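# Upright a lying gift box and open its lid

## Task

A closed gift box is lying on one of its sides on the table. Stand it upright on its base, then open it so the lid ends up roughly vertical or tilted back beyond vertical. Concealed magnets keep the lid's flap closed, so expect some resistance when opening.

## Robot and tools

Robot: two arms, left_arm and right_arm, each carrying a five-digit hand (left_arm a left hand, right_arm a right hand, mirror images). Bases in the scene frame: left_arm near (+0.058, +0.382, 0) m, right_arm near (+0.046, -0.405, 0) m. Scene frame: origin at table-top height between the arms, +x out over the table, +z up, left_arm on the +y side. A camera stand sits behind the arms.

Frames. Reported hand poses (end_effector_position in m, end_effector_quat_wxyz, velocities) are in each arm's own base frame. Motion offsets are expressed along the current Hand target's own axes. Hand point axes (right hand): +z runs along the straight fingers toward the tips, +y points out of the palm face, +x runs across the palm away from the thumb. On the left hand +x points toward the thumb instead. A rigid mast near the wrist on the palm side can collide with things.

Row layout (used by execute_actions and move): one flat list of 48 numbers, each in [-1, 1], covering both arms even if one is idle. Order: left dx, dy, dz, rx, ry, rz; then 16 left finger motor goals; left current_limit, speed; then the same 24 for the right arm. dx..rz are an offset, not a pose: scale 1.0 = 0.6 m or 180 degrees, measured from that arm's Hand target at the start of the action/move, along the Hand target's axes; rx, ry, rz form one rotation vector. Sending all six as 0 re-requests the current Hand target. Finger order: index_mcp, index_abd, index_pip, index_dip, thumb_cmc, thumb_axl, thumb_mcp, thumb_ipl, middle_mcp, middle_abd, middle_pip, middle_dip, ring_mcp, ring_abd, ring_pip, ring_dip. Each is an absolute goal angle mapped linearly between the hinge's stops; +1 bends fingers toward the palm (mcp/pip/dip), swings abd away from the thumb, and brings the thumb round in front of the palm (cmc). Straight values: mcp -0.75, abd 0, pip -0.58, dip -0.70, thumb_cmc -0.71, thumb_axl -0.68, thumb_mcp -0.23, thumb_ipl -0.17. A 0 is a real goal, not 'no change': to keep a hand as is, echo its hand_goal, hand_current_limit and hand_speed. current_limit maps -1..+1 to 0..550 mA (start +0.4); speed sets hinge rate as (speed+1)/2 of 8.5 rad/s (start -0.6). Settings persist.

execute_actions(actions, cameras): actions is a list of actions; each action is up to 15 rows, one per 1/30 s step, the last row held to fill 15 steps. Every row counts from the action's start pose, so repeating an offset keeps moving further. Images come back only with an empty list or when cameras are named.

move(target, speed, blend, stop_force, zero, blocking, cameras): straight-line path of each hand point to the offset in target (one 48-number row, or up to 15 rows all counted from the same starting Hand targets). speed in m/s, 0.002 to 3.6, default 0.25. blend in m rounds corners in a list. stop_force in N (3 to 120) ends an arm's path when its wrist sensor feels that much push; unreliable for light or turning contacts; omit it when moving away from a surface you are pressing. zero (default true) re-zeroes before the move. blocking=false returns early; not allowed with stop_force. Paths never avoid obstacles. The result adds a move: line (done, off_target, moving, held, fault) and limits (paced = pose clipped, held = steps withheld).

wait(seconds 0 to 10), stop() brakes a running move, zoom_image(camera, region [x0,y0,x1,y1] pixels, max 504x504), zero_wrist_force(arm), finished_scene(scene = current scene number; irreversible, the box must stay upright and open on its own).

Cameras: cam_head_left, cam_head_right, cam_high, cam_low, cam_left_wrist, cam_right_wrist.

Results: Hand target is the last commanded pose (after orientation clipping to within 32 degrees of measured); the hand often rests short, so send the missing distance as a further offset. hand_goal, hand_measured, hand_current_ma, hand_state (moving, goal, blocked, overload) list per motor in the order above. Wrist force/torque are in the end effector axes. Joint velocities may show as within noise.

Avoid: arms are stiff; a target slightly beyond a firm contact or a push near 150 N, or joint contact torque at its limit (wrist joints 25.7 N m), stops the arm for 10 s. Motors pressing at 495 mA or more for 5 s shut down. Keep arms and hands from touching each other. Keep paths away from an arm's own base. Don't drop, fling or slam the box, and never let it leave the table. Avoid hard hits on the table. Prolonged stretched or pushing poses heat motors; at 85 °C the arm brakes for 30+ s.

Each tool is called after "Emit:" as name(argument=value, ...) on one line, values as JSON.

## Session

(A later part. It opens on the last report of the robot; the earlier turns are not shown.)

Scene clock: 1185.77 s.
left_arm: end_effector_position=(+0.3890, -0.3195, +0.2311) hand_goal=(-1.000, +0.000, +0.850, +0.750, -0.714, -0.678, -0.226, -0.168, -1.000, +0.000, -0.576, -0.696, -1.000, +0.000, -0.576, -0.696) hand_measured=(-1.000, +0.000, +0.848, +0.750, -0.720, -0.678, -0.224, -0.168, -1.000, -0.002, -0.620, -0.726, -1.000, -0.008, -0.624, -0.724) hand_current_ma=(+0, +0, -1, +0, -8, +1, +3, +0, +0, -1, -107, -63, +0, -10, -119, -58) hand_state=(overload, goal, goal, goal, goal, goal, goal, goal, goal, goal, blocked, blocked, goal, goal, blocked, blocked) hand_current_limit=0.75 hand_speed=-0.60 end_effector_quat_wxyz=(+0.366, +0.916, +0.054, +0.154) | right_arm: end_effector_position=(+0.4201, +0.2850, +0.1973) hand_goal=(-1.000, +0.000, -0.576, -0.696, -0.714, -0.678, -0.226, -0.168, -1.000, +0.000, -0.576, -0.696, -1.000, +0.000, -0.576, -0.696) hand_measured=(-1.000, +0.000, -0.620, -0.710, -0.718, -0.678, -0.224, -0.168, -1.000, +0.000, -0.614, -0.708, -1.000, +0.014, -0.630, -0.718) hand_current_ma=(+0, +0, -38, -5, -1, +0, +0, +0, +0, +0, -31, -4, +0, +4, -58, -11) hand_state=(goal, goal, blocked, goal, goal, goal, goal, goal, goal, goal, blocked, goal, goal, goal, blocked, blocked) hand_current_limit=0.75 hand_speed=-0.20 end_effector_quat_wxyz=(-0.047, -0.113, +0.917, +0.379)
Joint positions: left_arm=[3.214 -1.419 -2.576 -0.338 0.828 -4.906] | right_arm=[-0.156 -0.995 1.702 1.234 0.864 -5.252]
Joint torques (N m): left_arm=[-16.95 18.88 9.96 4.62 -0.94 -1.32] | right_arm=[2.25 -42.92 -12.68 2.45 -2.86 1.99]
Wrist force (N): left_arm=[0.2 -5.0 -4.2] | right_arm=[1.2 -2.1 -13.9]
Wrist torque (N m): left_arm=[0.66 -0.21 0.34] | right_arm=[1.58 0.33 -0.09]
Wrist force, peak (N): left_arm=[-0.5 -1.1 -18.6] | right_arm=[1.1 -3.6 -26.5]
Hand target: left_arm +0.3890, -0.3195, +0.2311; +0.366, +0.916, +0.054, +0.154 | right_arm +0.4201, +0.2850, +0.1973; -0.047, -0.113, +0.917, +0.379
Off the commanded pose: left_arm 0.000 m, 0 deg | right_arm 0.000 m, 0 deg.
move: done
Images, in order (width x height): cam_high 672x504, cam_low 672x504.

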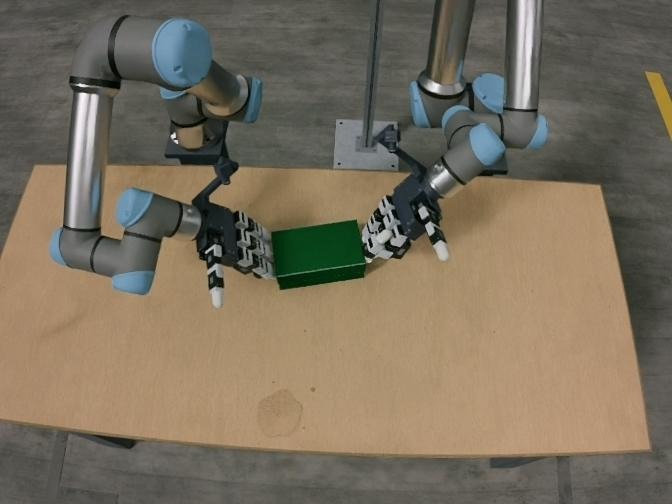

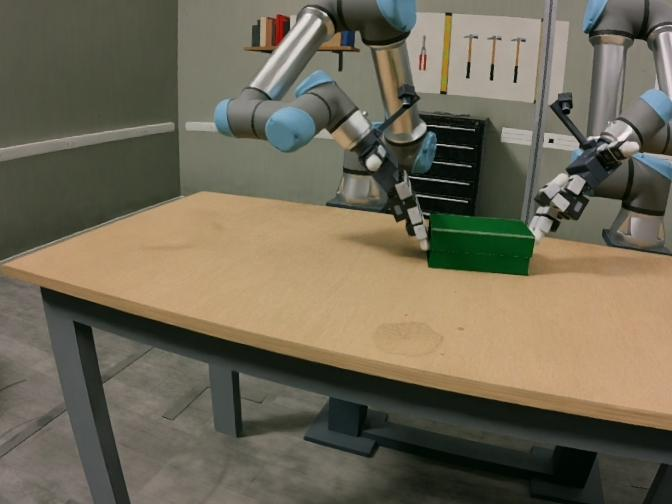

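Emit:
move(target=[-0.047,0.0158,-0.0065,0,0.0393,0.0393,-1,0,0.85,0.75,-0.714,-0.678,-0.226,-0.168,-1,0,-0.576,-0.696,-1,0,-0.576,-0.696,0.75,-0.6,0,0,0,0,0,0,-1,0,-0.576,-0.696,-0.714,-0.678,-0.226,-0.168,-1,0,-0.576,-0.696,-1,0,-0.576,-0.696,0.75,-0.2], speed=0.05, cameras=["cam_high","cam_low","cam_left_wrist"])

Emit:
zoom_image(camera="cam_high", region=[220, 180, 430, 320])

Emit:
zoom_image(camera="cam_low", region=[400, 180, 580, 300])

Emit:
zoom_image(camera="cam_left_wrist", region=[200, 100, 500, 400])

Scene clock: 1196.43 s.
left_arm: end_effector_position=(+0.3609, -0.3298, +0.2334) hand_goal=(-1.000, +0.000, +0.850, +0.750, -0.714, -0.678, -0.226, -0.168, -1.000, +0.000, -0.576, -0.696, -1.000, +0.000, -0.576, -0.696) hand_measured=(-1.000, +0.000, +0.848, +0.750, -0.720, -0.678, -0.224, -0.168, -1.002, -0.036, -0.654, -0.740, -1.002, -0.004, -0.654, -0.742) hand_current_ma=(+0, +0, -1, +0, -8, +1, +3, +0, -1, -66, -231, -110, -1, -2, -231, -113) hand_state=(overload, goal, goal, goal, goal, goal, goal, goal, goal, blocked, blocked, blocked, goal, goal, blocked, blocked) hand_current_limit=0.75 hand_speed=-0.60 end_effector_quat_wxyz=(+0.352, +0.906, +0.019, +0.232) | right_arm: end_effector_position=(+0.4201, +0.2850, +0.1973) hand_goal=(-1.000, +0.000, -0.576, -0.696, -0.714, -0.678, -0.226, -0.168, -1.000, +0.000, -0.576, -0.696, -1.000, +0.000, -0.576, -0.696) hand_measured=(-1.000, +0.000, -0.620, -0.710, -0.718, -0.678, -0.224, -0.168, -1.000, +0.000, -0.614, -0.708, -1.000, +0.014, -0.628, -0.718) hand_current_ma=(+0, +0, -38, -5, -1, +0, +0, +0, +0, +0, -30, -4, +0, +4, -55, -11) hand_state=(goal, goal, blocked, goal, goal, goal, goal, goal, goal, goal, blocked, goal, goal, goal, blocked, blocked) hand_current_limit=0.75 hand_speed=-0.20 end_effector_quat_wxyz=(-0.047, -0.113, +0.917, +0.379)
Joint positions: left_arm=[3.171 -1.424 -2.673 -0.042 0.874 -4.94] | right_arm=[-0.156 -0.995 1.702 1.234 0.864 -5.252]
Joint torques (N m): left_arm=[-20.07 1.27 6.36 4.2 -2.11 -1.24] | right_arm=[-3.64 -41 -17.94 2.37 0.11 1.73]
Wrist force (N): left_arm=[2.9 -9.2 -13.7] | right_arm=[1.6 -2.9 -15.6]
Wrist torque (N m): left_arm=[2.15 -0.33 0.76] | right_arm=[1.84 0.23 -0.07]
Wrist force, peak (N): left_arm=[3.3 -8.9 -14.0] | right_arm=[2.1 -3.1 -15.5]
Hand target: left_arm +0.3609, -0.3298, +0.2334; +0.352, +0.906, +0.019, +0.233 | right_arm +0.4201, +0.2850, +0.1973; -0.047, -0.113, +0.917, +0.379
Off the commanded pose: left_arm 0.000 m, 0 deg | right_arm 0.000 m, 0 deg.
move: done
camera_calibration:
cam_left_wrist: T_world_to_cam=[[-0.568257, 0.276775, -0.774906, 0.455443], [0.0901933, 0.95701, 0.275676, 0.163051], [0.817893, 0.0867633, -0.568791, -0.00650726], [0, 0, 0, 1]] pos_world=[0.249425, -0.281532, 0.304276]
Images, in order (width x height): cam_high 672x504, cam_low 672x504, cam_left_wrist 616x616.

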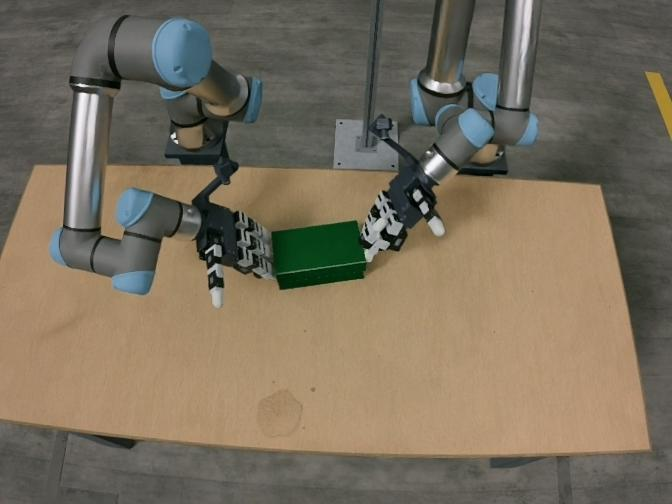

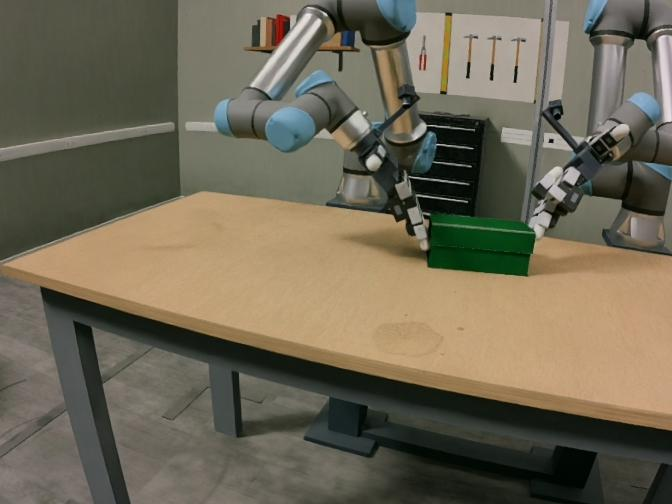

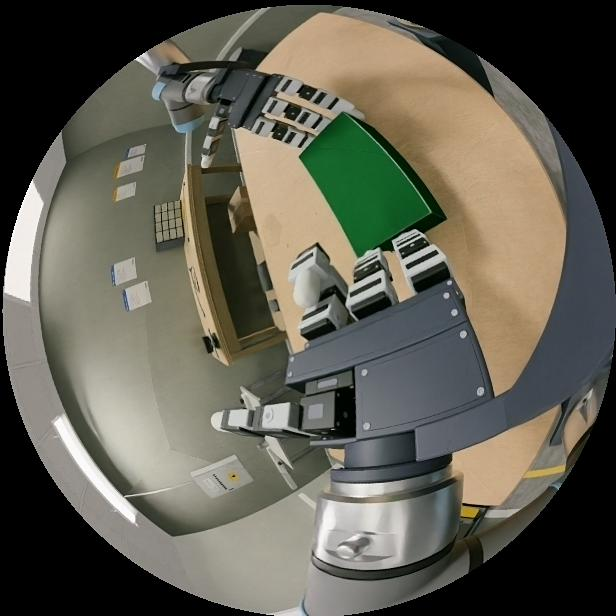

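Scaled by 2.400 from the camera's 672x504 image, which has a finer 960x720 frame.

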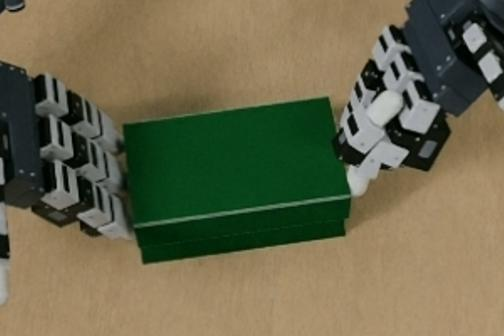

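Scaled by 2.800 from the camera's 672x504 image, which has a finer 960x720 frame.

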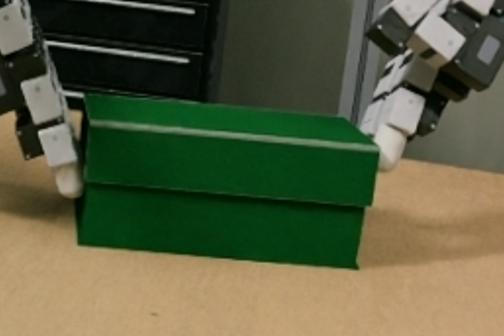

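Scaled by 1.680 from the camera's 616x616 image, which has a finer 880x880 frame.

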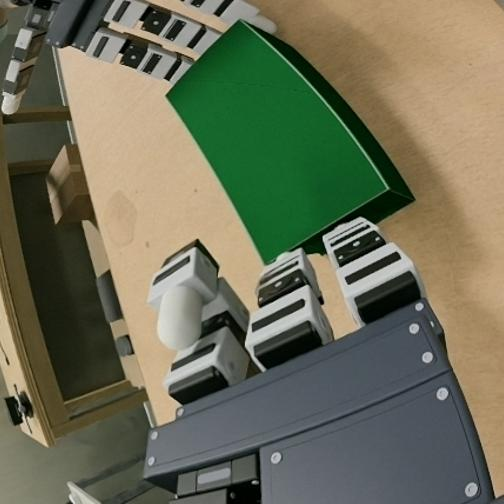

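Emit:
move(target=[[0.0095,0.0151,-0.0151,0,0,0,-1,0,0.85,0.75,-0.714,-0.678,-0.226,-0.168,-1,0,-0.576,-0.696,-1,0,-0.576,-0.696,0.75,-0.6,0,0,0,0,0,0,-1,0,-0.576,-0.696,-0.714,-0.678,-0.226,-0.168,-1,0,-0.576,-0.696,-1,0,-0.576,-0.696,0.75,-0.2],[0.0127,0.0523,-0.017,0,0,0,-1,0,0.85,0.75,-0.714,-0.678,-0.226,-0.168,-1,0,-0.576,-0.696,-1,0,-0.576,-0.696,0.75,-0.6,0,0,0,0,0,0,-1,0,-0.576,-0.696,-0.714,-0.678,-0.226,-0.168,-1,0,-0.576,-0.696,-1,0,-0.576,-0.696,0.75,-0.2]], speed=0.04, cameras=["cam_high","cam_low","cam_left_wrist"])

Emit:
zoom_image(camera="cam_high", region=[220, 180, 430, 320])

Emit:
zoom_image(camera="cam_low", region=[400, 180, 580, 300])

Emit:
zoom_image(camera="cam_left_wrist", region=[200, 100, 500, 400])

Scene clock: 1210.60 s.
left_arm: end_effector_position=(+0.3592, -0.3454, +0.2633) hand_goal=(-1.000, +0.000, +0.850, +0.750, -0.714, -0.678, -0.226, -0.168, -1.000, +0.000, -0.576, -0.696, -1.000, +0.000, -0.576, -0.696) hand_measured=(-1.000, +0.000, +0.848, +0.750, -0.720, -0.678, -0.224, -0.168, -1.002, -0.060, -0.680, -0.760, -1.002, -0.026, -0.706, -0.778) hand_current_ma=(+0, +0, -1, +0, -8, +1, +3, +0, -1, -139, -340, -178, -2, -43, -465, -253) hand_state=(overload, goal, goal, goal, goal, goal, goal, goal, goal, blocked, blocked, blocked, goal, blocked, blocked, blocked) hand_current_limit=0.75 hand_speed=-0.60 end_effector_quat_wxyz=(+0.352, +0.906, +0.019, +0.233) | right_arm: end_effector_position=(+0.4201, +0.2850, +0.1973) hand_goal=(-1.000, +0.000, -0.576, -0.696, -0.714, -0.678, -0.226, -0.168, -1.000, +0.000, -0.576, -0.696, -1.000, +0.000, -0.576, -0.696) hand_measured=(-1.000, +0.000, -0.636, -0.718, -0.718, -0.678, -0.224, -0.168, -1.000, +0.000, -0.632, -0.714, -1.000, +0.016, -0.644, -0.724) hand_current_ma=(+0, +0, -71, -12, -1, +0, +0, +0, +0, +0, -61, -8, +0, +4, -89, -17) hand_state=(goal, goal, blocked, blocked, goal, goal, goal, goal, goal, goal, blocked, goal, goal, goal, blocked, blocked) hand_current_limit=0.75 hand_speed=-0.20 end_effector_quat_wxyz=(-0.047, -0.113, +0.917, +0.379)
Joint positions: left_arm=[3.109 -1.35 -2.616 -0.131 0.909 -5.006] | right_arm=[-0.156 -0.995 1.702 1.234 0.864 -5.252]
Joint torques (N m): left_arm=[-22.97 12.67 24.17 1.23 -3.68 -1.3] | right_arm=[3.13 -39.92 -14.45 2.44 -3.83 1.75]
Wrist force (N): left_arm=[5.9 -12.4 -18.6] | right_arm=[1.7 -6.6 -28.3]
Wrist torque (N m): left_arm=[3.17 -0.35 1.23] | right_arm=[3.57 0.82 -0.15]
Wrist force, peak (N): left_arm=[5.7 -12.5 -18.6] | right_arm=[1.7 -6.6 -28.3]
Hand target: left_arm +0.3592, -0.3455, +0.2634; +0.352, +0.906, +0.019, +0.233 | right_arm +0.4201, +0.2850, +0.1973; -0.047, -0.113, +0.917, +0.379
Off the commanded pose: left_arm 0.000 m, 0 deg | right_arm 0.000 m, 0 deg.
move: done
camera_calibration:
cam_left_wrist: T_world_to_cam=[[-0.568147, 0.276787, -0.774983, 0.481966], [0.0901637, 0.957007, 0.275697, 0.16989], [0.817973, 0.0867611, -0.568676, 0.0131847], [0, 0, 0, 1]] pos_world=[0.247725, -0.297132, 0.334175]
Images, in order (width x height): cam_high 672x504, cam_low 672x504, cam_left_wrist 616x616.

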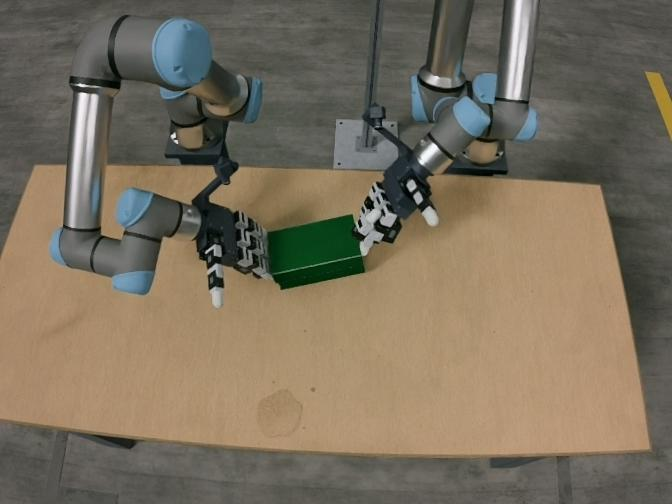

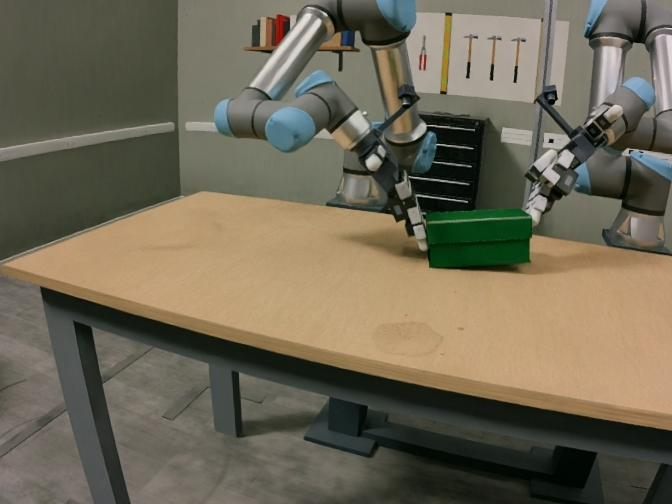

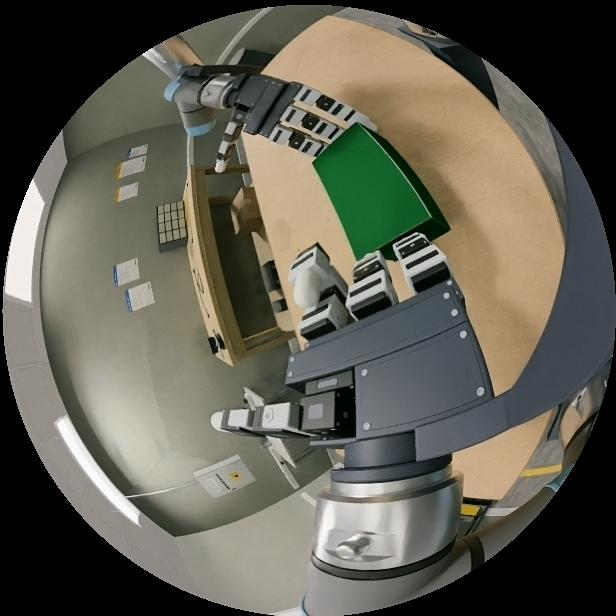

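Scaled by 2.400 from the camera's 672x504 image, which has a finer 960x720 frame.

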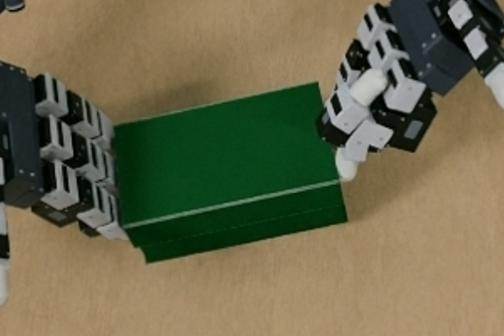

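Scaled by 2.800 from the camera's 672x504 image, which has a finer 960x720 frame.

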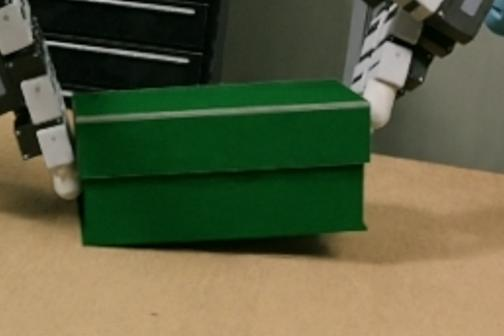

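Scaled by 1.680 from the camera's 616x616 image, which has a finer 880x880 frame.

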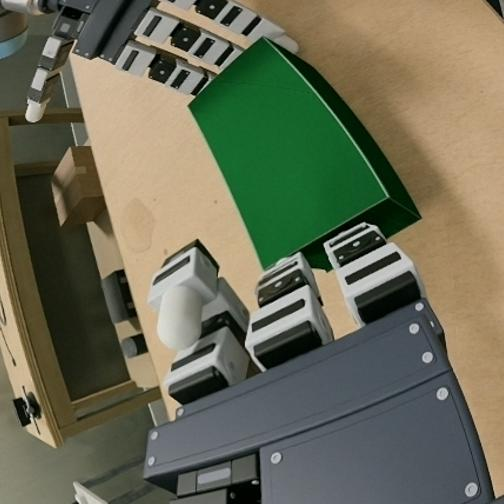

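Emit:
move(target=[[-0.0136,-0.031,0.0121,0,0,0,-1,0,0.85,0.75,-0.714,-0.678,-0.226,-0.168,-1,0,-0.576,-0.696,-1,0,-0.576,-0.696,0.75,-0.6,0,0,0,0,0,0,-1,0,-0.576,-0.696,-0.714,-0.678,-0.226,-0.168,-1,0,-0.576,-0.696,-1,0,-0.576,-0.696,0.75,-0.2],[-0.0705,-0.0183,-0.0005,0,0.0471,0.0471,-1,0,0.85,0.75,-0.714,-0.678,-0.226,-0.168,-1,0,-0.576,-0.696,-1,0,-0.576,-0.696,0.75,-0.6,0,0,0,0,0,0,-1,0,-0.576,-0.696,-0.714,-0.678,-0.226,-0.168,-1,0,-0.576,-0.696,-1,0,-0.576,-0.696,0.75,-0.2]], speed=0.05, cameras=["cam_high","cam_low","cam_left_wrist"])

Emit:
zoom_image(camera="cam_low", region=[400, 180, 580, 300])

Emit:
zoom_image(camera="cam_left_wrist", region=[200, 100, 500, 400])

Scene clock: 1222.30 s.
left_arm: end_effector_position=(+0.3228, -0.3454, +0.2392) hand_goal=(-1.000, +0.000, +0.850, +0.750, -0.714, -0.678, -0.226, -0.168, -1.000, +0.000, -0.576, -0.696, -1.000, +0.000, -0.576, -0.696) hand_measured=(-1.000, +0.000, +0.848, +0.750, -0.720, -0.678, -0.224, -0.168, -1.002, -0.088, -0.680, -0.760, -1.002, -0.002, -0.690, -0.770) hand_current_ma=(+0, +0, -1, +0, -8, +1, +3, +0, -1, -228, -345, -179, -1, -2, -390, -218) hand_state=(overload, goal, goal, goal, goal, goal, goal, goal, goal, blocked, blocked, blocked, goal, goal, blocked, blocked) hand_current_limit=0.75 hand_speed=-0.60 end_effector_quat_wxyz=(+0.332, +0.886, -0.022, +0.324) | right_arm: end_effector_position=(+0.4201, +0.2850, +0.1973) hand_goal=(-1.000, +0.000, -0.576, -0.696, -0.714, -0.678, -0.226, -0.168, -1.000, +0.000, -0.576, -0.696, -1.000, +0.000, -0.576, -0.696) hand_measured=(-1.000, +0.008, -0.632, -0.718, -0.718, -0.678, -0.224, -0.168, -1.000, +0.008, -0.630, -0.714, -1.000, +0.022, -0.642, -0.724) hand_current_ma=(+0, +1, -62, -12, -1, +0, +0, +0, +0, +1, -56, -8, +0, +9, -84, -17) hand_state=(goal, goal, blocked, blocked, goal, goal, goal, goal, goal, goal, blocked, goal, goal, blocked, blocked, blocked) hand_current_limit=0.75 hand_speed=-0.20 end_effector_quat_wxyz=(-0.047, -0.113, +0.917, +0.379)
Joint positions: left_arm=[3.083 -1.475 -2.767 0.335 0.967 -4.986] | right_arm=[-0.156 -0.995 1.702 1.234 0.864 -5.252]
Joint torques (N m): left_arm=[-21.5 1.43 3.13 3.55 -2.67 -1.42] | right_arm=[9.48 -40.3 -5.57 2.75 -0.47 1.57]
Wrist force (N): left_arm=[6.5 -10.5 -10.8] | right_arm=[2.9 -3.8 -14.2]
Wrist torque (N m): left_arm=[2.01 0.12 1.13] | right_arm=[1.79 0.78 0.06]
Wrist force, peak (N): left_arm=[6.1 -12.0 -19.6] | right_arm=[1.9 -6.6 -28.8]
Hand target: left_arm +0.3228, -0.3454, +0.2392; +0.332, +0.886, -0.022, +0.324 | right_arm +0.4201, +0.2850, +0.1973; -0.047, -0.113, +0.917, +0.379
Off the commanded pose: left_arm 0.000 m, 0 deg | right_arm 0.000 m, 0 deg.
move: done
camera_calibration:
cam_left_wrist: T_world_to_cam=[[-0.400716, 0.313792, -0.860791, 0.421871], [0.0274779, 0.943214, 0.331047, 0.182055], [0.91579, 0.109003, -0.386583, -0.0381814], [0, 0, 0, 1]] pos_world=[0.199014, -0.299935, 0.288114]
Images, in order (width x height): cam_high 672x504, cam_low 672x504, cam_left_wrist 616x616.

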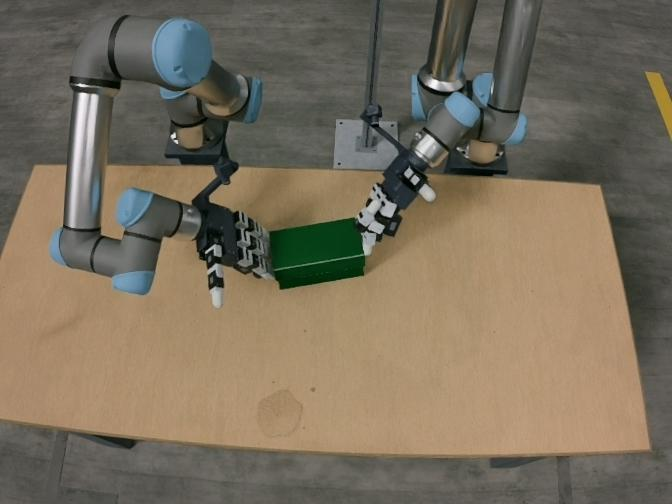

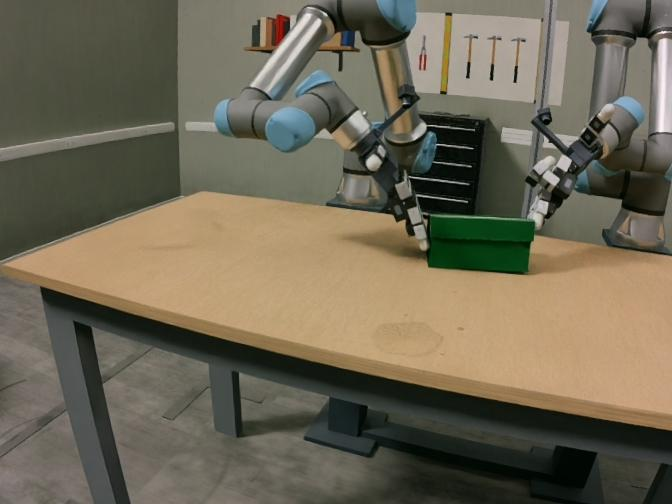

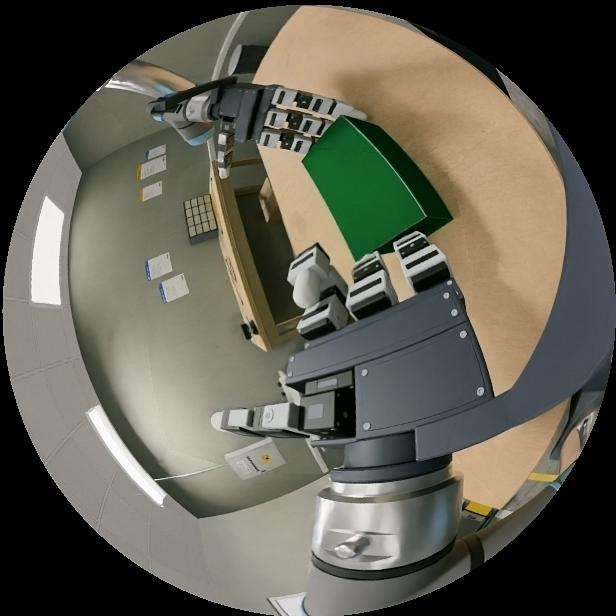

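Scaled by 2.800 from the camera's 672x504 image, which has a finer 960x720 frame.

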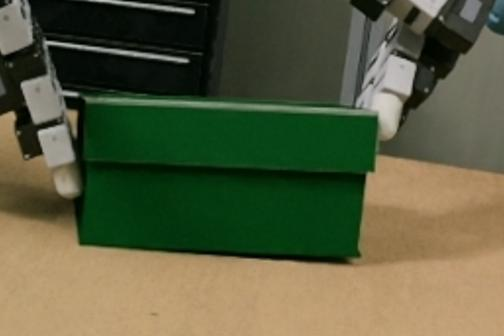

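Scaled by 1.680 from the camera's 616x616 image, which has a finer 880x880 frame.

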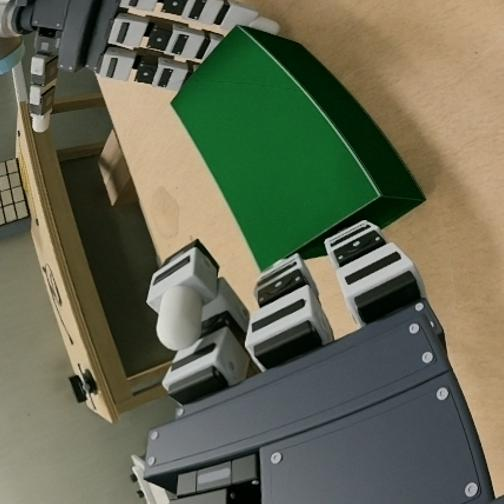

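Emit:
move(target=[[-0.057,0.0137,-0.0117,0,0.0471,0.0471,-1,0,0.85,0.75,-0.714,-0.678,-0.226,-0.168,-1,0,-0.576,-0.696,-1,0,-0.576,-0.696,0.75,-0.6,0,0,0,0,0,0,-1,0,-0.576,-0.696,-0.714,-0.678,-0.226,-0.168,-1,0,-0.576,-0.696,-1,0,-0.576,-0.696,0.75,-0.2],[-0.1163,0.0198,-0.0132,0,0.0943,0.0943,-1,0,0.85,0.75,-0.714,-0.678,-0.226,-0.168,-1,0,-0.576,-0.696,-1,0,-0.576,-0.696,0.75,-0.6,0,0,0,0,0,0,-1,0,-0.576,-0.696,-0.714,-0.678,-0.226,-0.168,-1,0,-0.576,-0.696,-1,0,-0.576,-0.696,0.75,-0.2]], speed=0.06, blend=[0.005,0], cameras=["cam_high","cam_low","cam_left_wrist"])

Emit:
zoom_image(camera="cam_low", region=[400, 180, 580, 300])

Emit:
zoom_image(camera="cam_left_wrist", region=[200, 100, 500, 400])

Emit:
zoom_image(camera="cam_high", region=[220, 180, 430, 320])

Scene clock: 1240.10 s.
left_arm: end_effector_position=(+0.2888, -0.3539, +0.2271) hand_goal=(-1.000, +0.000, +0.850, +0.750, -0.714, -0.678, -0.226, -0.168, -1.000, +0.000, -0.576, -0.696, -1.000, +0.000, -0.576, -0.696) hand_measured=(-1.000, +0.000, +0.848, +0.750, -0.720, -0.678, -0.224, -0.168, -1.002, -0.102, -0.680, -0.760, -1.002, +0.006, -0.690, -0.770) hand_current_ma=(+0, +0, -1, +0, -8, +1, +3, +0, -1, -277, -345, -179, -1, +5, -390, -218) hand_state=(overload, goal, goal, goal, goal, goal, goal, goal, goal, blocked, blocked, blocked, goal, goal, blocked, blocked) hand_current_limit=0.75 hand_speed=-0.60 end_effector_quat_wxyz=(+0.306, +0.855, -0.064, +0.414) | right_arm: end_effector_position=(+0.4201, +0.2850, +0.1973) hand_goal=(-1.000, +0.000, -0.576, -0.696, -0.714, -0.678, -0.226, -0.168, -1.000, +0.000, -0.576, -0.696, -1.000, +0.000, -0.576, -0.696) hand_measured=(-1.000, +0.008, -0.632, -0.718, -0.718, -0.678, -0.224, -0.168, -1.000, +0.008, -0.628, -0.714, -1.000, +0.022, -0.642, -0.724) hand_current_ma=(+0, +2, -61, -12, -1, +0, +0, +0, +0, +1, -55, -8, +0, +9, -84, -17) hand_state=(goal, goal, blocked, blocked, goal, goal, goal, goal, goal, goal, blocked, goal, goal, blocked, blocked, blocked) hand_current_limit=0.75 hand_speed=-0.20 end_effector_quat_wxyz=(-0.047, -0.113, +0.917, +0.379)
Joint positions: left_arm=[2.999 -1.725 -2.85 0.87 1.076 -4.982] | right_arm=[-0.156 -0.995 1.702 1.234 0.864 -5.252]
Joint torques (N m): left_arm=[7.04 20.76 15.14 1.23 -6.24 -1.48] | right_arm=[12.72 -38 -9.36 2.67 -2.24 1.61]
Wrist force (N): left_arm=[5.3 -10.2 -9.4] | right_arm=[2.3 -5.2 -17.3]
Wrist torque (N m): left_arm=[1.96 -0.02 0.89] | right_arm=[2.20 0.87 -0.01]
Wrist force, peak (N): left_arm=[7.9 -12.0 -12.5] | right_arm=[2.5 -5.6 -18.8]
Hand target: left_arm +0.2888, -0.3539, +0.2271; +0.306, +0.855, -0.064, +0.414 (not the last commanded pose) | right_arm +0.4201, +0.2850, +0.1973; -0.047, -0.113, +0.917, +0.379
Off the commanded pose: left_arm 0.035 m, 12 deg | right_arm 0.000 m, 0 deg.
move: held (left_arm; a check stopped the path); path passed 1 of 2 targets; limits=held
pose unreachable (left arm): on one or more control steps of this call, first in action 0 (counted from 0), this arm could not follow its commanded pose, so it was not sent that pose on those steps. It may still have moved: this result reports where it is.
cause: moving toward the commanded pose would bring two parts of the arm too close to each other (joints 3 (elbow) and 4 (wrist 1) lie between them).
camera_calibration:
cam_left_wrist: T_world_to_cam=[[-0.215242, 0.357606, -0.908729, 0.373281], [-0.045786, 0.925822, 0.375177, 0.199982], [0.975487, 0.122361, -0.182902, -0.0695644], [0, 0, 0, 1]] pos_world=[0.157361, -0.310123, 0.251459]
Images, in order (width x height): cam_high 672x504, cam_low 672x504, cam_left_wrist 616x616.

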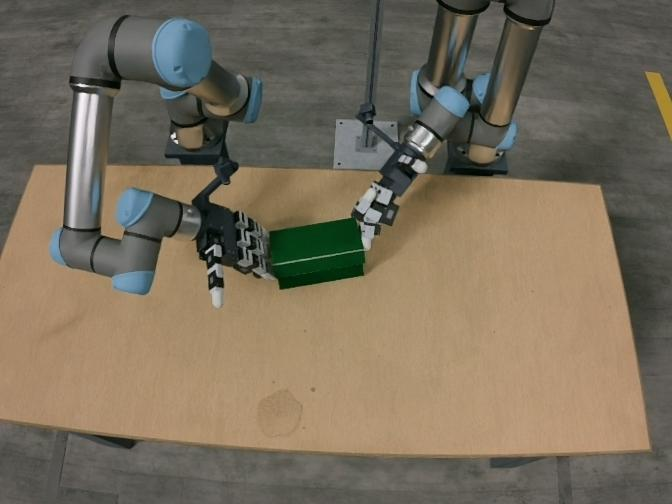

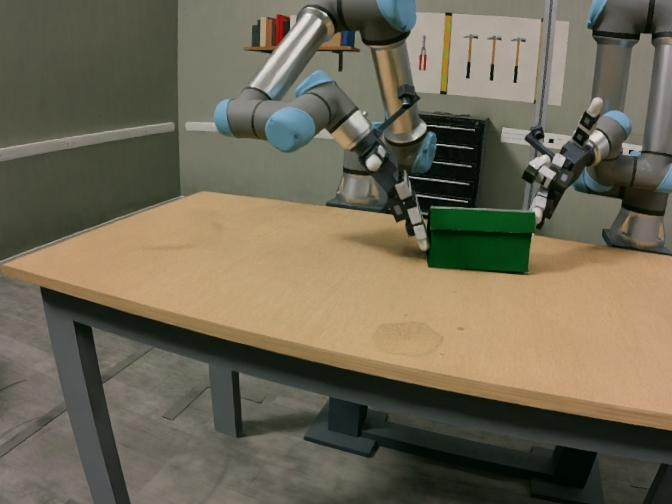

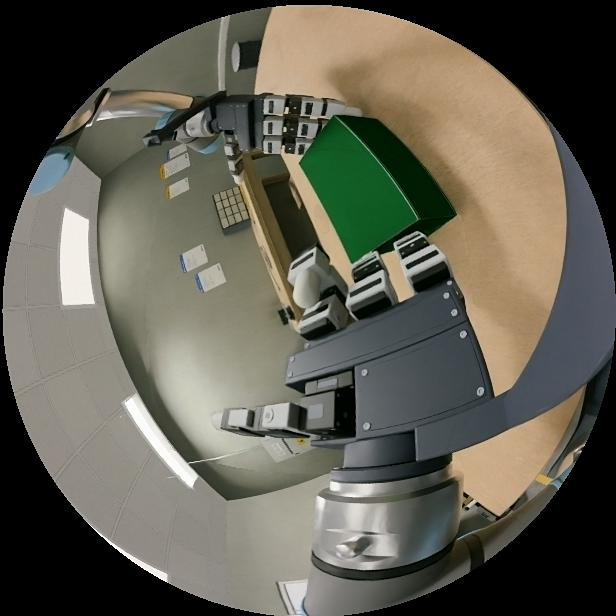

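Scaled by 2.800 from the camera's 672x504 image, which has a finer 960x720 frame.

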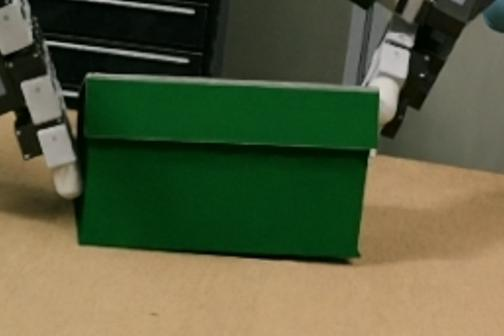

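Scaled by 1.680 from the camera's 616x616 image, which has a finer 880x880 frame.

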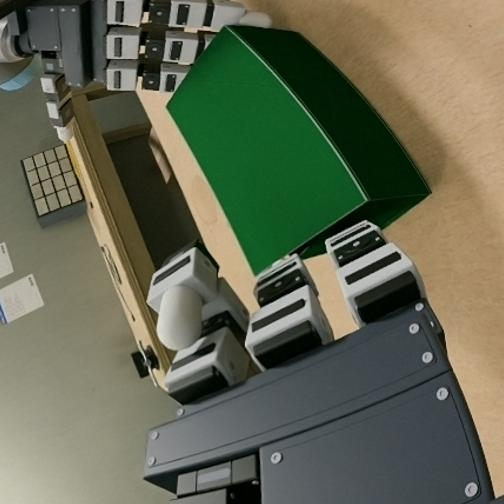

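Scaled by 2.400 from the camera's 672x504 image, which has a finer 960x720 frame.

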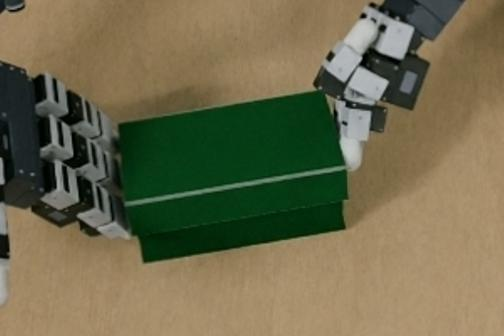

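Emit:
move(target=[0,0,0,0,0,0,-1,0,0.85,0.75,-0.714,-0.678,-0.226,-0.168,-1,0,-0.576,-0.696,-1,0,-1,-1,0.75,-0.6,0,0,0,0,0,0,-1,0,-0.576,-0.696,-0.714,-0.678,-0.226,-0.168,-1,0,-0.576,-0.696,-1,0,-0.576,-0.696,0.75,-0.2])

Emit:
move(target=[0,0.0212,0.0212,0,0,0,-1,0,0.85,0.75,-0.714,-0.678,-0.226,-0.168,-1,0,-0.576,-0.696,-1,0,-1,-1,0.75,-0.6,0,0,0,0,0,0,-1,0,-0.576,-0.696,-0.714,-0.678,-0.226,-0.168,-1,0,-0.576,-0.696,-1,0,-0.576,-0.696,0.75,-0.2], speed=0.03, cameras=["cam_high","cam_low","cam_left_wrist"])

Emit:
zoom_image(camera="cam_low", region=[400, 180, 580, 300])

Emit:
zoom_image(camera="cam_left_wrist", region=[200, 100, 500, 400])

Emit:
zoom_image(camera="cam_high", region=[220, 180, 430, 320])

Scene clock: 1252.07 s.
left_arm: end_effector_position=(+0.2888, -0.3539, +0.2271) hand_goal=(-1.000, +0.000, +0.850, +0.750, -0.714, -0.678, -0.226, -0.168, -1.000, +0.000, -0.576, -0.696, -1.000, +0.000, -1.000, -1.000) hand_measured=(-1.000, +0.000, +0.848, +0.750, -0.720, -0.678, -0.224, -0.168, -1.000, -0.062, -0.672, -0.754, -1.000, +0.006, -0.996, -0.996) hand_current_ma=(+0, +0, -1, +0, -8, +1, +3, +0, -1, -143, -308, -160, +0, +7, +3, +3) hand_state=(overload, goal, goal, goal, goal, goal, goal, goal, goal, blocked, blocked, blocked, goal, goal, goal, goal) hand_current_limit=0.75 hand_speed=-0.60 end_effector_quat_wxyz=(+0.306, +0.855, -0.064, +0.414) | right_arm: end_effector_position=(+0.4201, +0.2850, +0.1973) hand_goal=(-1.000, +0.000, -0.576, -0.696, -0.714, -0.678, -0.226, -0.168, -1.000, +0.000, -0.576, -0.696, -1.000, +0.000, -0.576, -0.696) hand_measured=(-1.000, +0.008, -0.600, -0.708, -0.718, -0.678, -0.224, -0.168, -1.000, +0.008, -0.612, -0.712, -1.000, +0.022, -0.642, -0.724) hand_current_ma=(+0, +1, -13, -4, -1, +0, +0, +0, +0, +1, -26, -6, +0, +9, -84, -17) hand_state=(goal, goal, blocked, goal, goal, goal, goal, goal, goal, goal, blocked, goal, goal, blocked, blocked, blocked) hand_current_limit=0.75 hand_speed=-0.20 end_effector_quat_wxyz=(-0.047, -0.113, +0.917, +0.379)
Joint positions: left_arm=[2.999 -1.725 -2.85 0.869 1.076 -4.982] | right_arm=[-0.156 -0.995 1.702 1.234 0.864 -5.252]
Joint torques (N m): left_arm=[8.37 20.27 11.76 1.49 0.33 1.33] | right_arm=[6.48 -36.38 -11.22 2.68 -3.31 1.25]
Wrist force (N): left_arm=[3.4 -3.1 -2.2] | right_arm=[1.6 -3.9 -4.3]
Wrist torque (N m): left_arm=[0.54 0.36 0.31] | right_arm=[0.65 0.32 -0.15]
Wrist force, peak (N): left_arm=[5.4 -10.3 -9.7] | right_arm=[2.2 -5.2 -17.9]
Hand target: left_arm +0.2888, -0.3539, +0.2271; +0.306, +0.855, -0.064, +0.414 | right_arm +0.4201, +0.2850, +0.1973; -0.047, -0.113, +0.917, +0.379
Off the commanded pose: left_arm 0.000 m, 0 deg | right_arm 0.000 m, 0 deg.
move: done

Scene clock: 1253.17 s.
left_arm: end_effector_position=(+0.2927, -0.3714, +0.2271) hand_goal=(-1.000, +0.000, +0.850, +0.750, -0.714, -0.678, -0.226, -0.168, -1.000, +0.000, -0.576, -0.696, -1.000, +0.000, -1.000, -1.000) hand_measured=(-1.000, +0.000, +0.848, +0.750, -0.720, -0.678, -0.224, -0.168, -1.002, -0.100, -0.796, -0.774, -1.000, +0.006, -0.996, -0.996) hand_current_ma=(+0, +0, -1, +0, -8, +1, +3, +0, -2, -270, -481, -233, +0, +7, +3, +3) hand_state=(overload, goal, goal, goal, goal, goal, goal, goal, goal, blocked, blocked, blocked, goal, goal, goal, goal) hand_current_limit=0.75 hand_speed=-0.60 end_effector_quat_wxyz=(+0.306, +0.855, -0.064, +0.414) | right_arm: end_effector_position=(+0.4201, +0.2850, +0.1973) hand_goal=(-1.000, +0.000, -0.576, -0.696, -0.714, -0.678, -0.226, -0.168, -1.000, +0.000, -0.576, -0.696, -1.000, +0.000, -0.576, -0.696) hand_measured=(-1.000, +0.008, -0.620, -0.712, -0.718, -0.678, -0.224, -0.168, -1.000, +0.008, -0.624, -0.712, -1.000, +0.024, -0.644, -0.726) hand_current_ma=(+0, +1, -41, -7, -1, +0, +0, +0, +0, +1, -45, -6, +0, +10, -85, -19) hand_state=(goal, goal, blocked, goal, goal, goal, goal, goal, goal, goal, blocked, goal, goal, blocked, blocked, blocked) hand_current_limit=0.75 hand_speed=-0.20 end_effector_quat_wxyz=(-0.047, -0.113, +0.917, +0.379)
Joint positions: left_arm=[2.908 -1.757 -2.798 0.873 1.153 -5.035] | right_arm=[-0.156 -0.995 1.702 1.234 0.864 -5.252]
Joint torques (N m): left_arm=[-20.54 5.8 15.51 2.93 -1.75 -1.29] | right_arm=[-3.75 -36.48 -11.27 2.3 -3.63 1.82]
Wrist force (N): left_arm=[7.2 -8.5 -10.4] | right_arm=[2.9 -8.5 -10.2]
Wrist torque (N m): left_arm=[1.88 0.51 1.05] | right_arm=[1.65 0.42 -0.12]
Wrist force, peak (N): left_arm=[7.4 -8.9 -10.5] | right_arm=[2.5 -8.0 -19.5]
Hand target: left_arm +0.2927, -0.3715, +0.2271; +0.306, +0.855, -0.064, +0.414 | right_arm +0.4201, +0.2850, +0.1973; -0.047, -0.113, +0.917, +0.379
Off the commanded pose: left_arm 0.000 m, 0 deg | right_arm 0.000 m, 0 deg.
move: done
camera_calibration:
cam_left_wrist: T_world_to_cam=[[-0.215357, 0.357696, -0.908666, 0.380411], [-0.0457286, 0.925786, 0.375273, 0.216317], [0.975464, 0.12237, -0.183018, -0.0711916], [0, 0, 0, 1]] pos_world=[0.161261, -0.327623, 0.25146]
Images, in order (width x height): cam_high 672x504, cam_low 672x504, cam_left_wrist 616x616.

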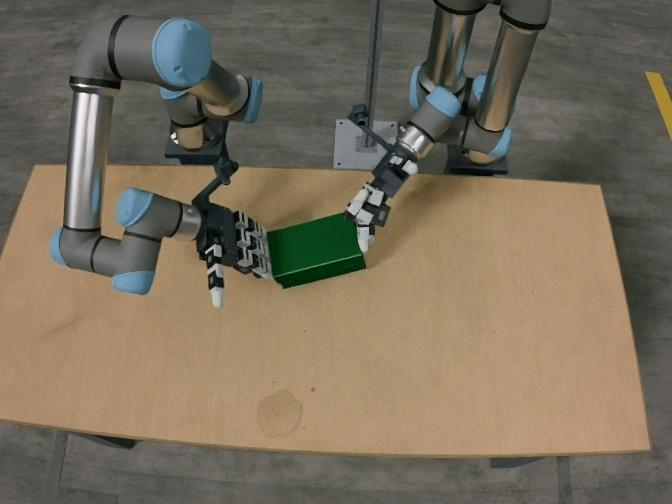

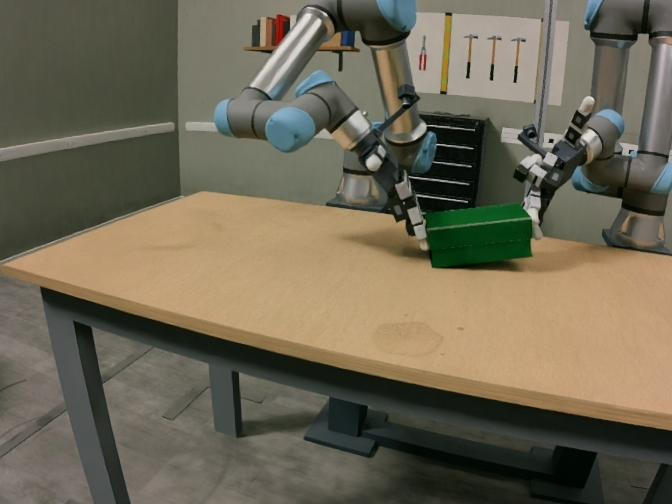

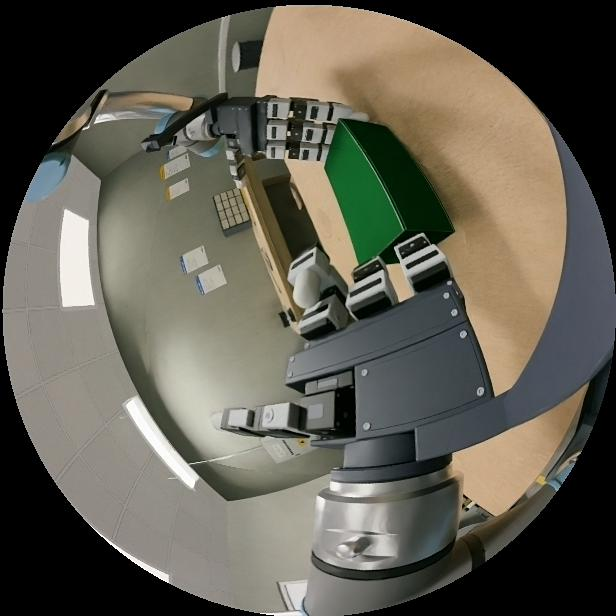

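Scaled by 2.800 from the camera's 672x504 image, which has a finer 960x720 frame.

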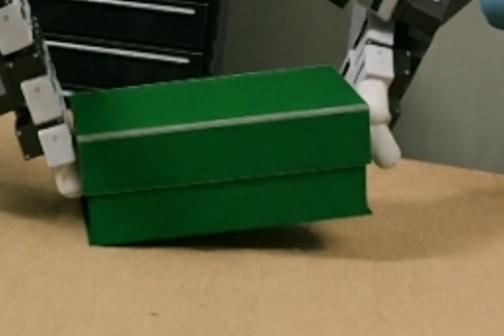

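Scaled by 1.680 from the camera's 616x616 image, which has a finer 880x880 frame.

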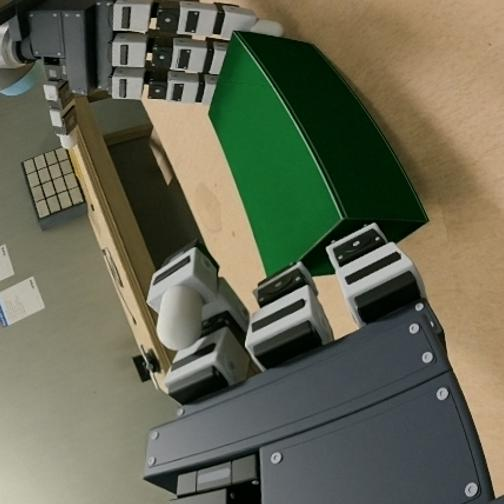

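Scaled by 2.400 from the camera's 672x504 image, which has a finer 960x720 frame.

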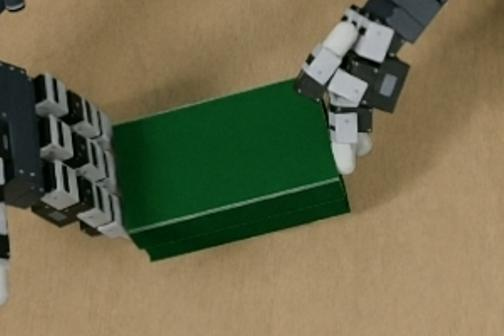

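Emit:
move(target=[[-0.0149,-0.0165,0.0024,0,0,0,-1,0,0.85,0.75,-0.714,-0.678,-0.226,-0.168,-1,0,-0.576,-0.696,-1,0,-1,-1,0.75,-0.6,0,0,0,0,0,0,-1,0,-0.576,-0.696,-0.714,-0.678,-0.226,-0.168,-1,0,-0.576,-0.696,-1,0,-0.576,-0.696,0.75,-0.2],[-0.0149,-0.0683,-0.0495,0,0,0,-1,0,0.85,0.75,-0.714,-0.678,-0.226,-0.168,-1,0,-0.576,-0.696,-1,0,-1,-1,0.75,-0.6,0,0,0,0,0,0,-1,0,-0.576,-0.696,-0.714,-0.678,-0.226,-0.168,-1,0,-0.576,-0.696,-1,0,-0.576,-0.696,0.75,-0.2],[0.1518,-0.2107,0.0559,0,-0.1886,-0.1886,-1,0,0.85,0.75,-0.714,-0.678,-0.226,-0.168,-1,0,-0.576,-0.696,-1,0,-0.62,-0.696,0.75,-0.6,0,0,0,0,0,0,-1,0,-0.576,-0.696,-0.714,-0.678,-0.226,-0.168,-1,0,-0.576,-0.696,-1,0,-0.576,-0.696,0.75,-0.2]], speed=[0.03,0.06,0.2], blend=[0,0.005,0], cameras=["cam_high","cam_low"])

Emit:
zoom_image(camera="cam_high", region=[220, 180, 430, 320])

Emit:
zoom_image(camera="cam_low", region=[400, 180, 580, 300])

Scene clock: 1282.13 s.
left_arm: end_effector_position=(+0.2901, -0.3602, +0.2151) hand_goal=(-1.000, +0.000, +0.850, +0.750, -0.714, -0.678, -0.226, -0.168, -1.000, +0.000, -0.576, -0.696, -1.000, +0.000, -1.000, -1.000) hand_measured=(-1.000, +0.000, +0.848, +0.750, -0.720, -0.678, -0.224, -0.168, -1.002, -0.072, -0.734, -0.770, -1.000, +0.006, -0.998, -0.996) hand_current_ma=(+0, +0, -1, +0, -8, +1, +3, +0, -2, -176, -481, -221, +0, +7, +3, +3) hand_state=(overload, goal, goal, goal, goal, goal, goal, goal, goal, blocked, blocked, blocked, goal, goal, goal, goal) hand_current_limit=0.75 hand_speed=-0.60 end_effector_quat_wxyz=(+0.306, +0.855, -0.064, +0.414) | right_arm: end_effector_position=(+0.4201, +0.2850, +0.1973) hand_goal=(-1.000, +0.000, -0.576, -0.696, -0.714, -0.678, -0.226, -0.168, -1.000, +0.000, -0.576, -0.696, -1.000, +0.000, -0.576, -0.696) hand_measured=(-1.000, +0.008, -0.608, -0.710, -0.718, -0.678, -0.224, -0.168, -1.000, +0.008, -0.614, -0.712, -1.000, +0.024, -0.642, -0.726) hand_current_ma=(+0, +1, -23, -5, -1, +0, +0, +0, +0, +1, -31, -6, +0, +10, -82, -19) hand_state=(goal, goal, blocked, goal, goal, goal, goal, goal, goal, goal, blocked, goal, goal, blocked, blocked, blocked) hand_current_limit=0.75 hand_speed=-0.20 end_effector_quat_wxyz=(-0.047, -0.113, +0.917, +0.379)
Joint positions: left_arm=[2.964 -1.83 -2.837 0.971 1.106 -5.003] | right_arm=[-0.156 -0.995 1.702 1.234 0.864 -5.252]
Joint torques (N m): left_arm=[-17.65 8.52 11.59 1.02 -1.38 -1.47] | right_arm=[-4.75 -36.25 -14.61 2.35 -5.12 1.51]
Wrist force (N): left_arm=[5.7 -8.1 -7.1] | right_arm=[2.4 -7.4 -9.5]
Wrist torque (N m): left_arm=[1.47 0.49 0.85] | right_arm=[1.48 0.51 -0.09]
Wrist force, peak (N): left_arm=[7.4 -8.5 -10.8] | right_arm=[3.0 -8.8 -10.1]
Hand target: left_arm +0.2901, -0.3603, +0.2151; +0.306, +0.855, -0.064, +0.414 (not the last commanded pose) | right_arm +0.4201, +0.2850, +0.1973; -0.047, -0.113, +0.917, +0.379
Off the commanded pose: left_arm 0.155 m, 48 deg | right_arm 0.000 m, 0 deg.
move: held (left_arm; a check stopped the path); path passed 1 of 3 targets; target 3's new numbers were not sent; limits=held
pose unreachable (left arm): on one or more control steps of this call, first in action 0 (counted from 0), this arm could not follow its commanded pose, so it was not sent that pose on those steps. It may still have moved: this result reports where it is.
cause: moving toward the commanded pose would bring two parts of the arm too close to each other (joints 3 (elbow) and 4 (wrist 1) lie between them).
Images, in order (width x height): cam_high 672x504, cam_low 672x504.

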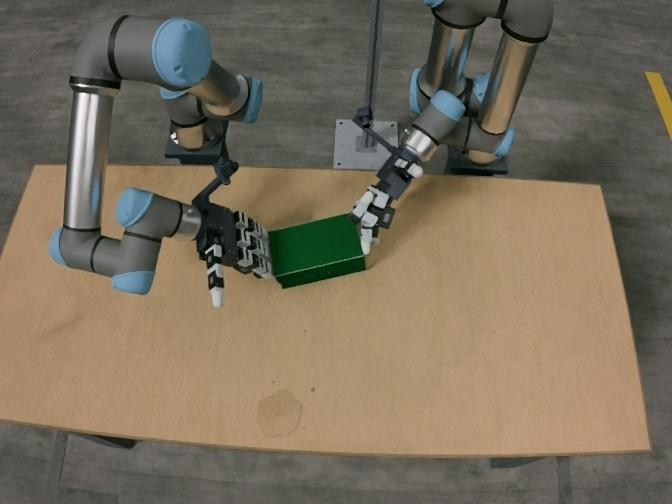

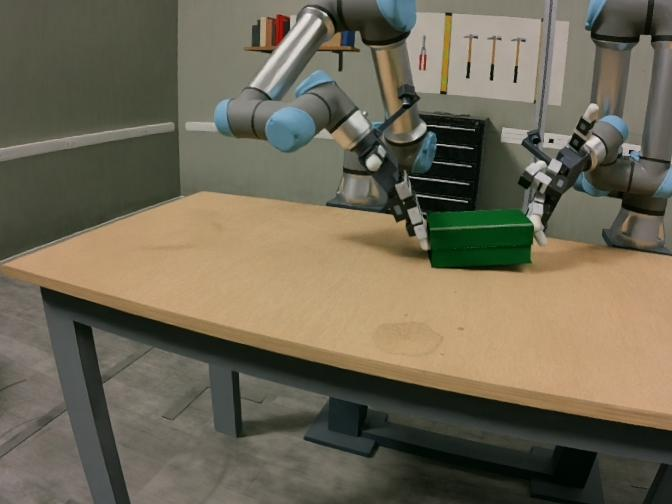

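Scaled by 2.400 from the camera's 672x504 image, which has a finer 960x720 frame.

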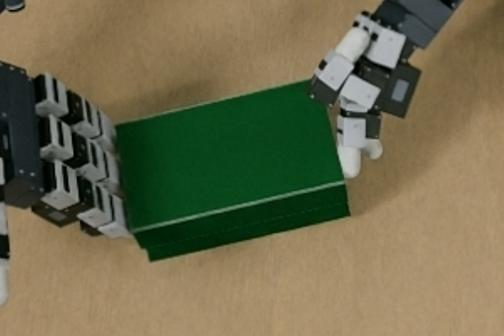

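Scaled by 2.800 from the camera's 672x504 image, which has a finer 960x720 frame.

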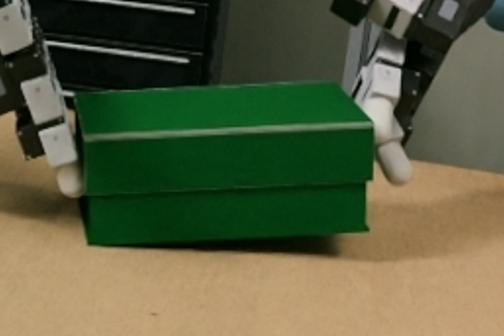

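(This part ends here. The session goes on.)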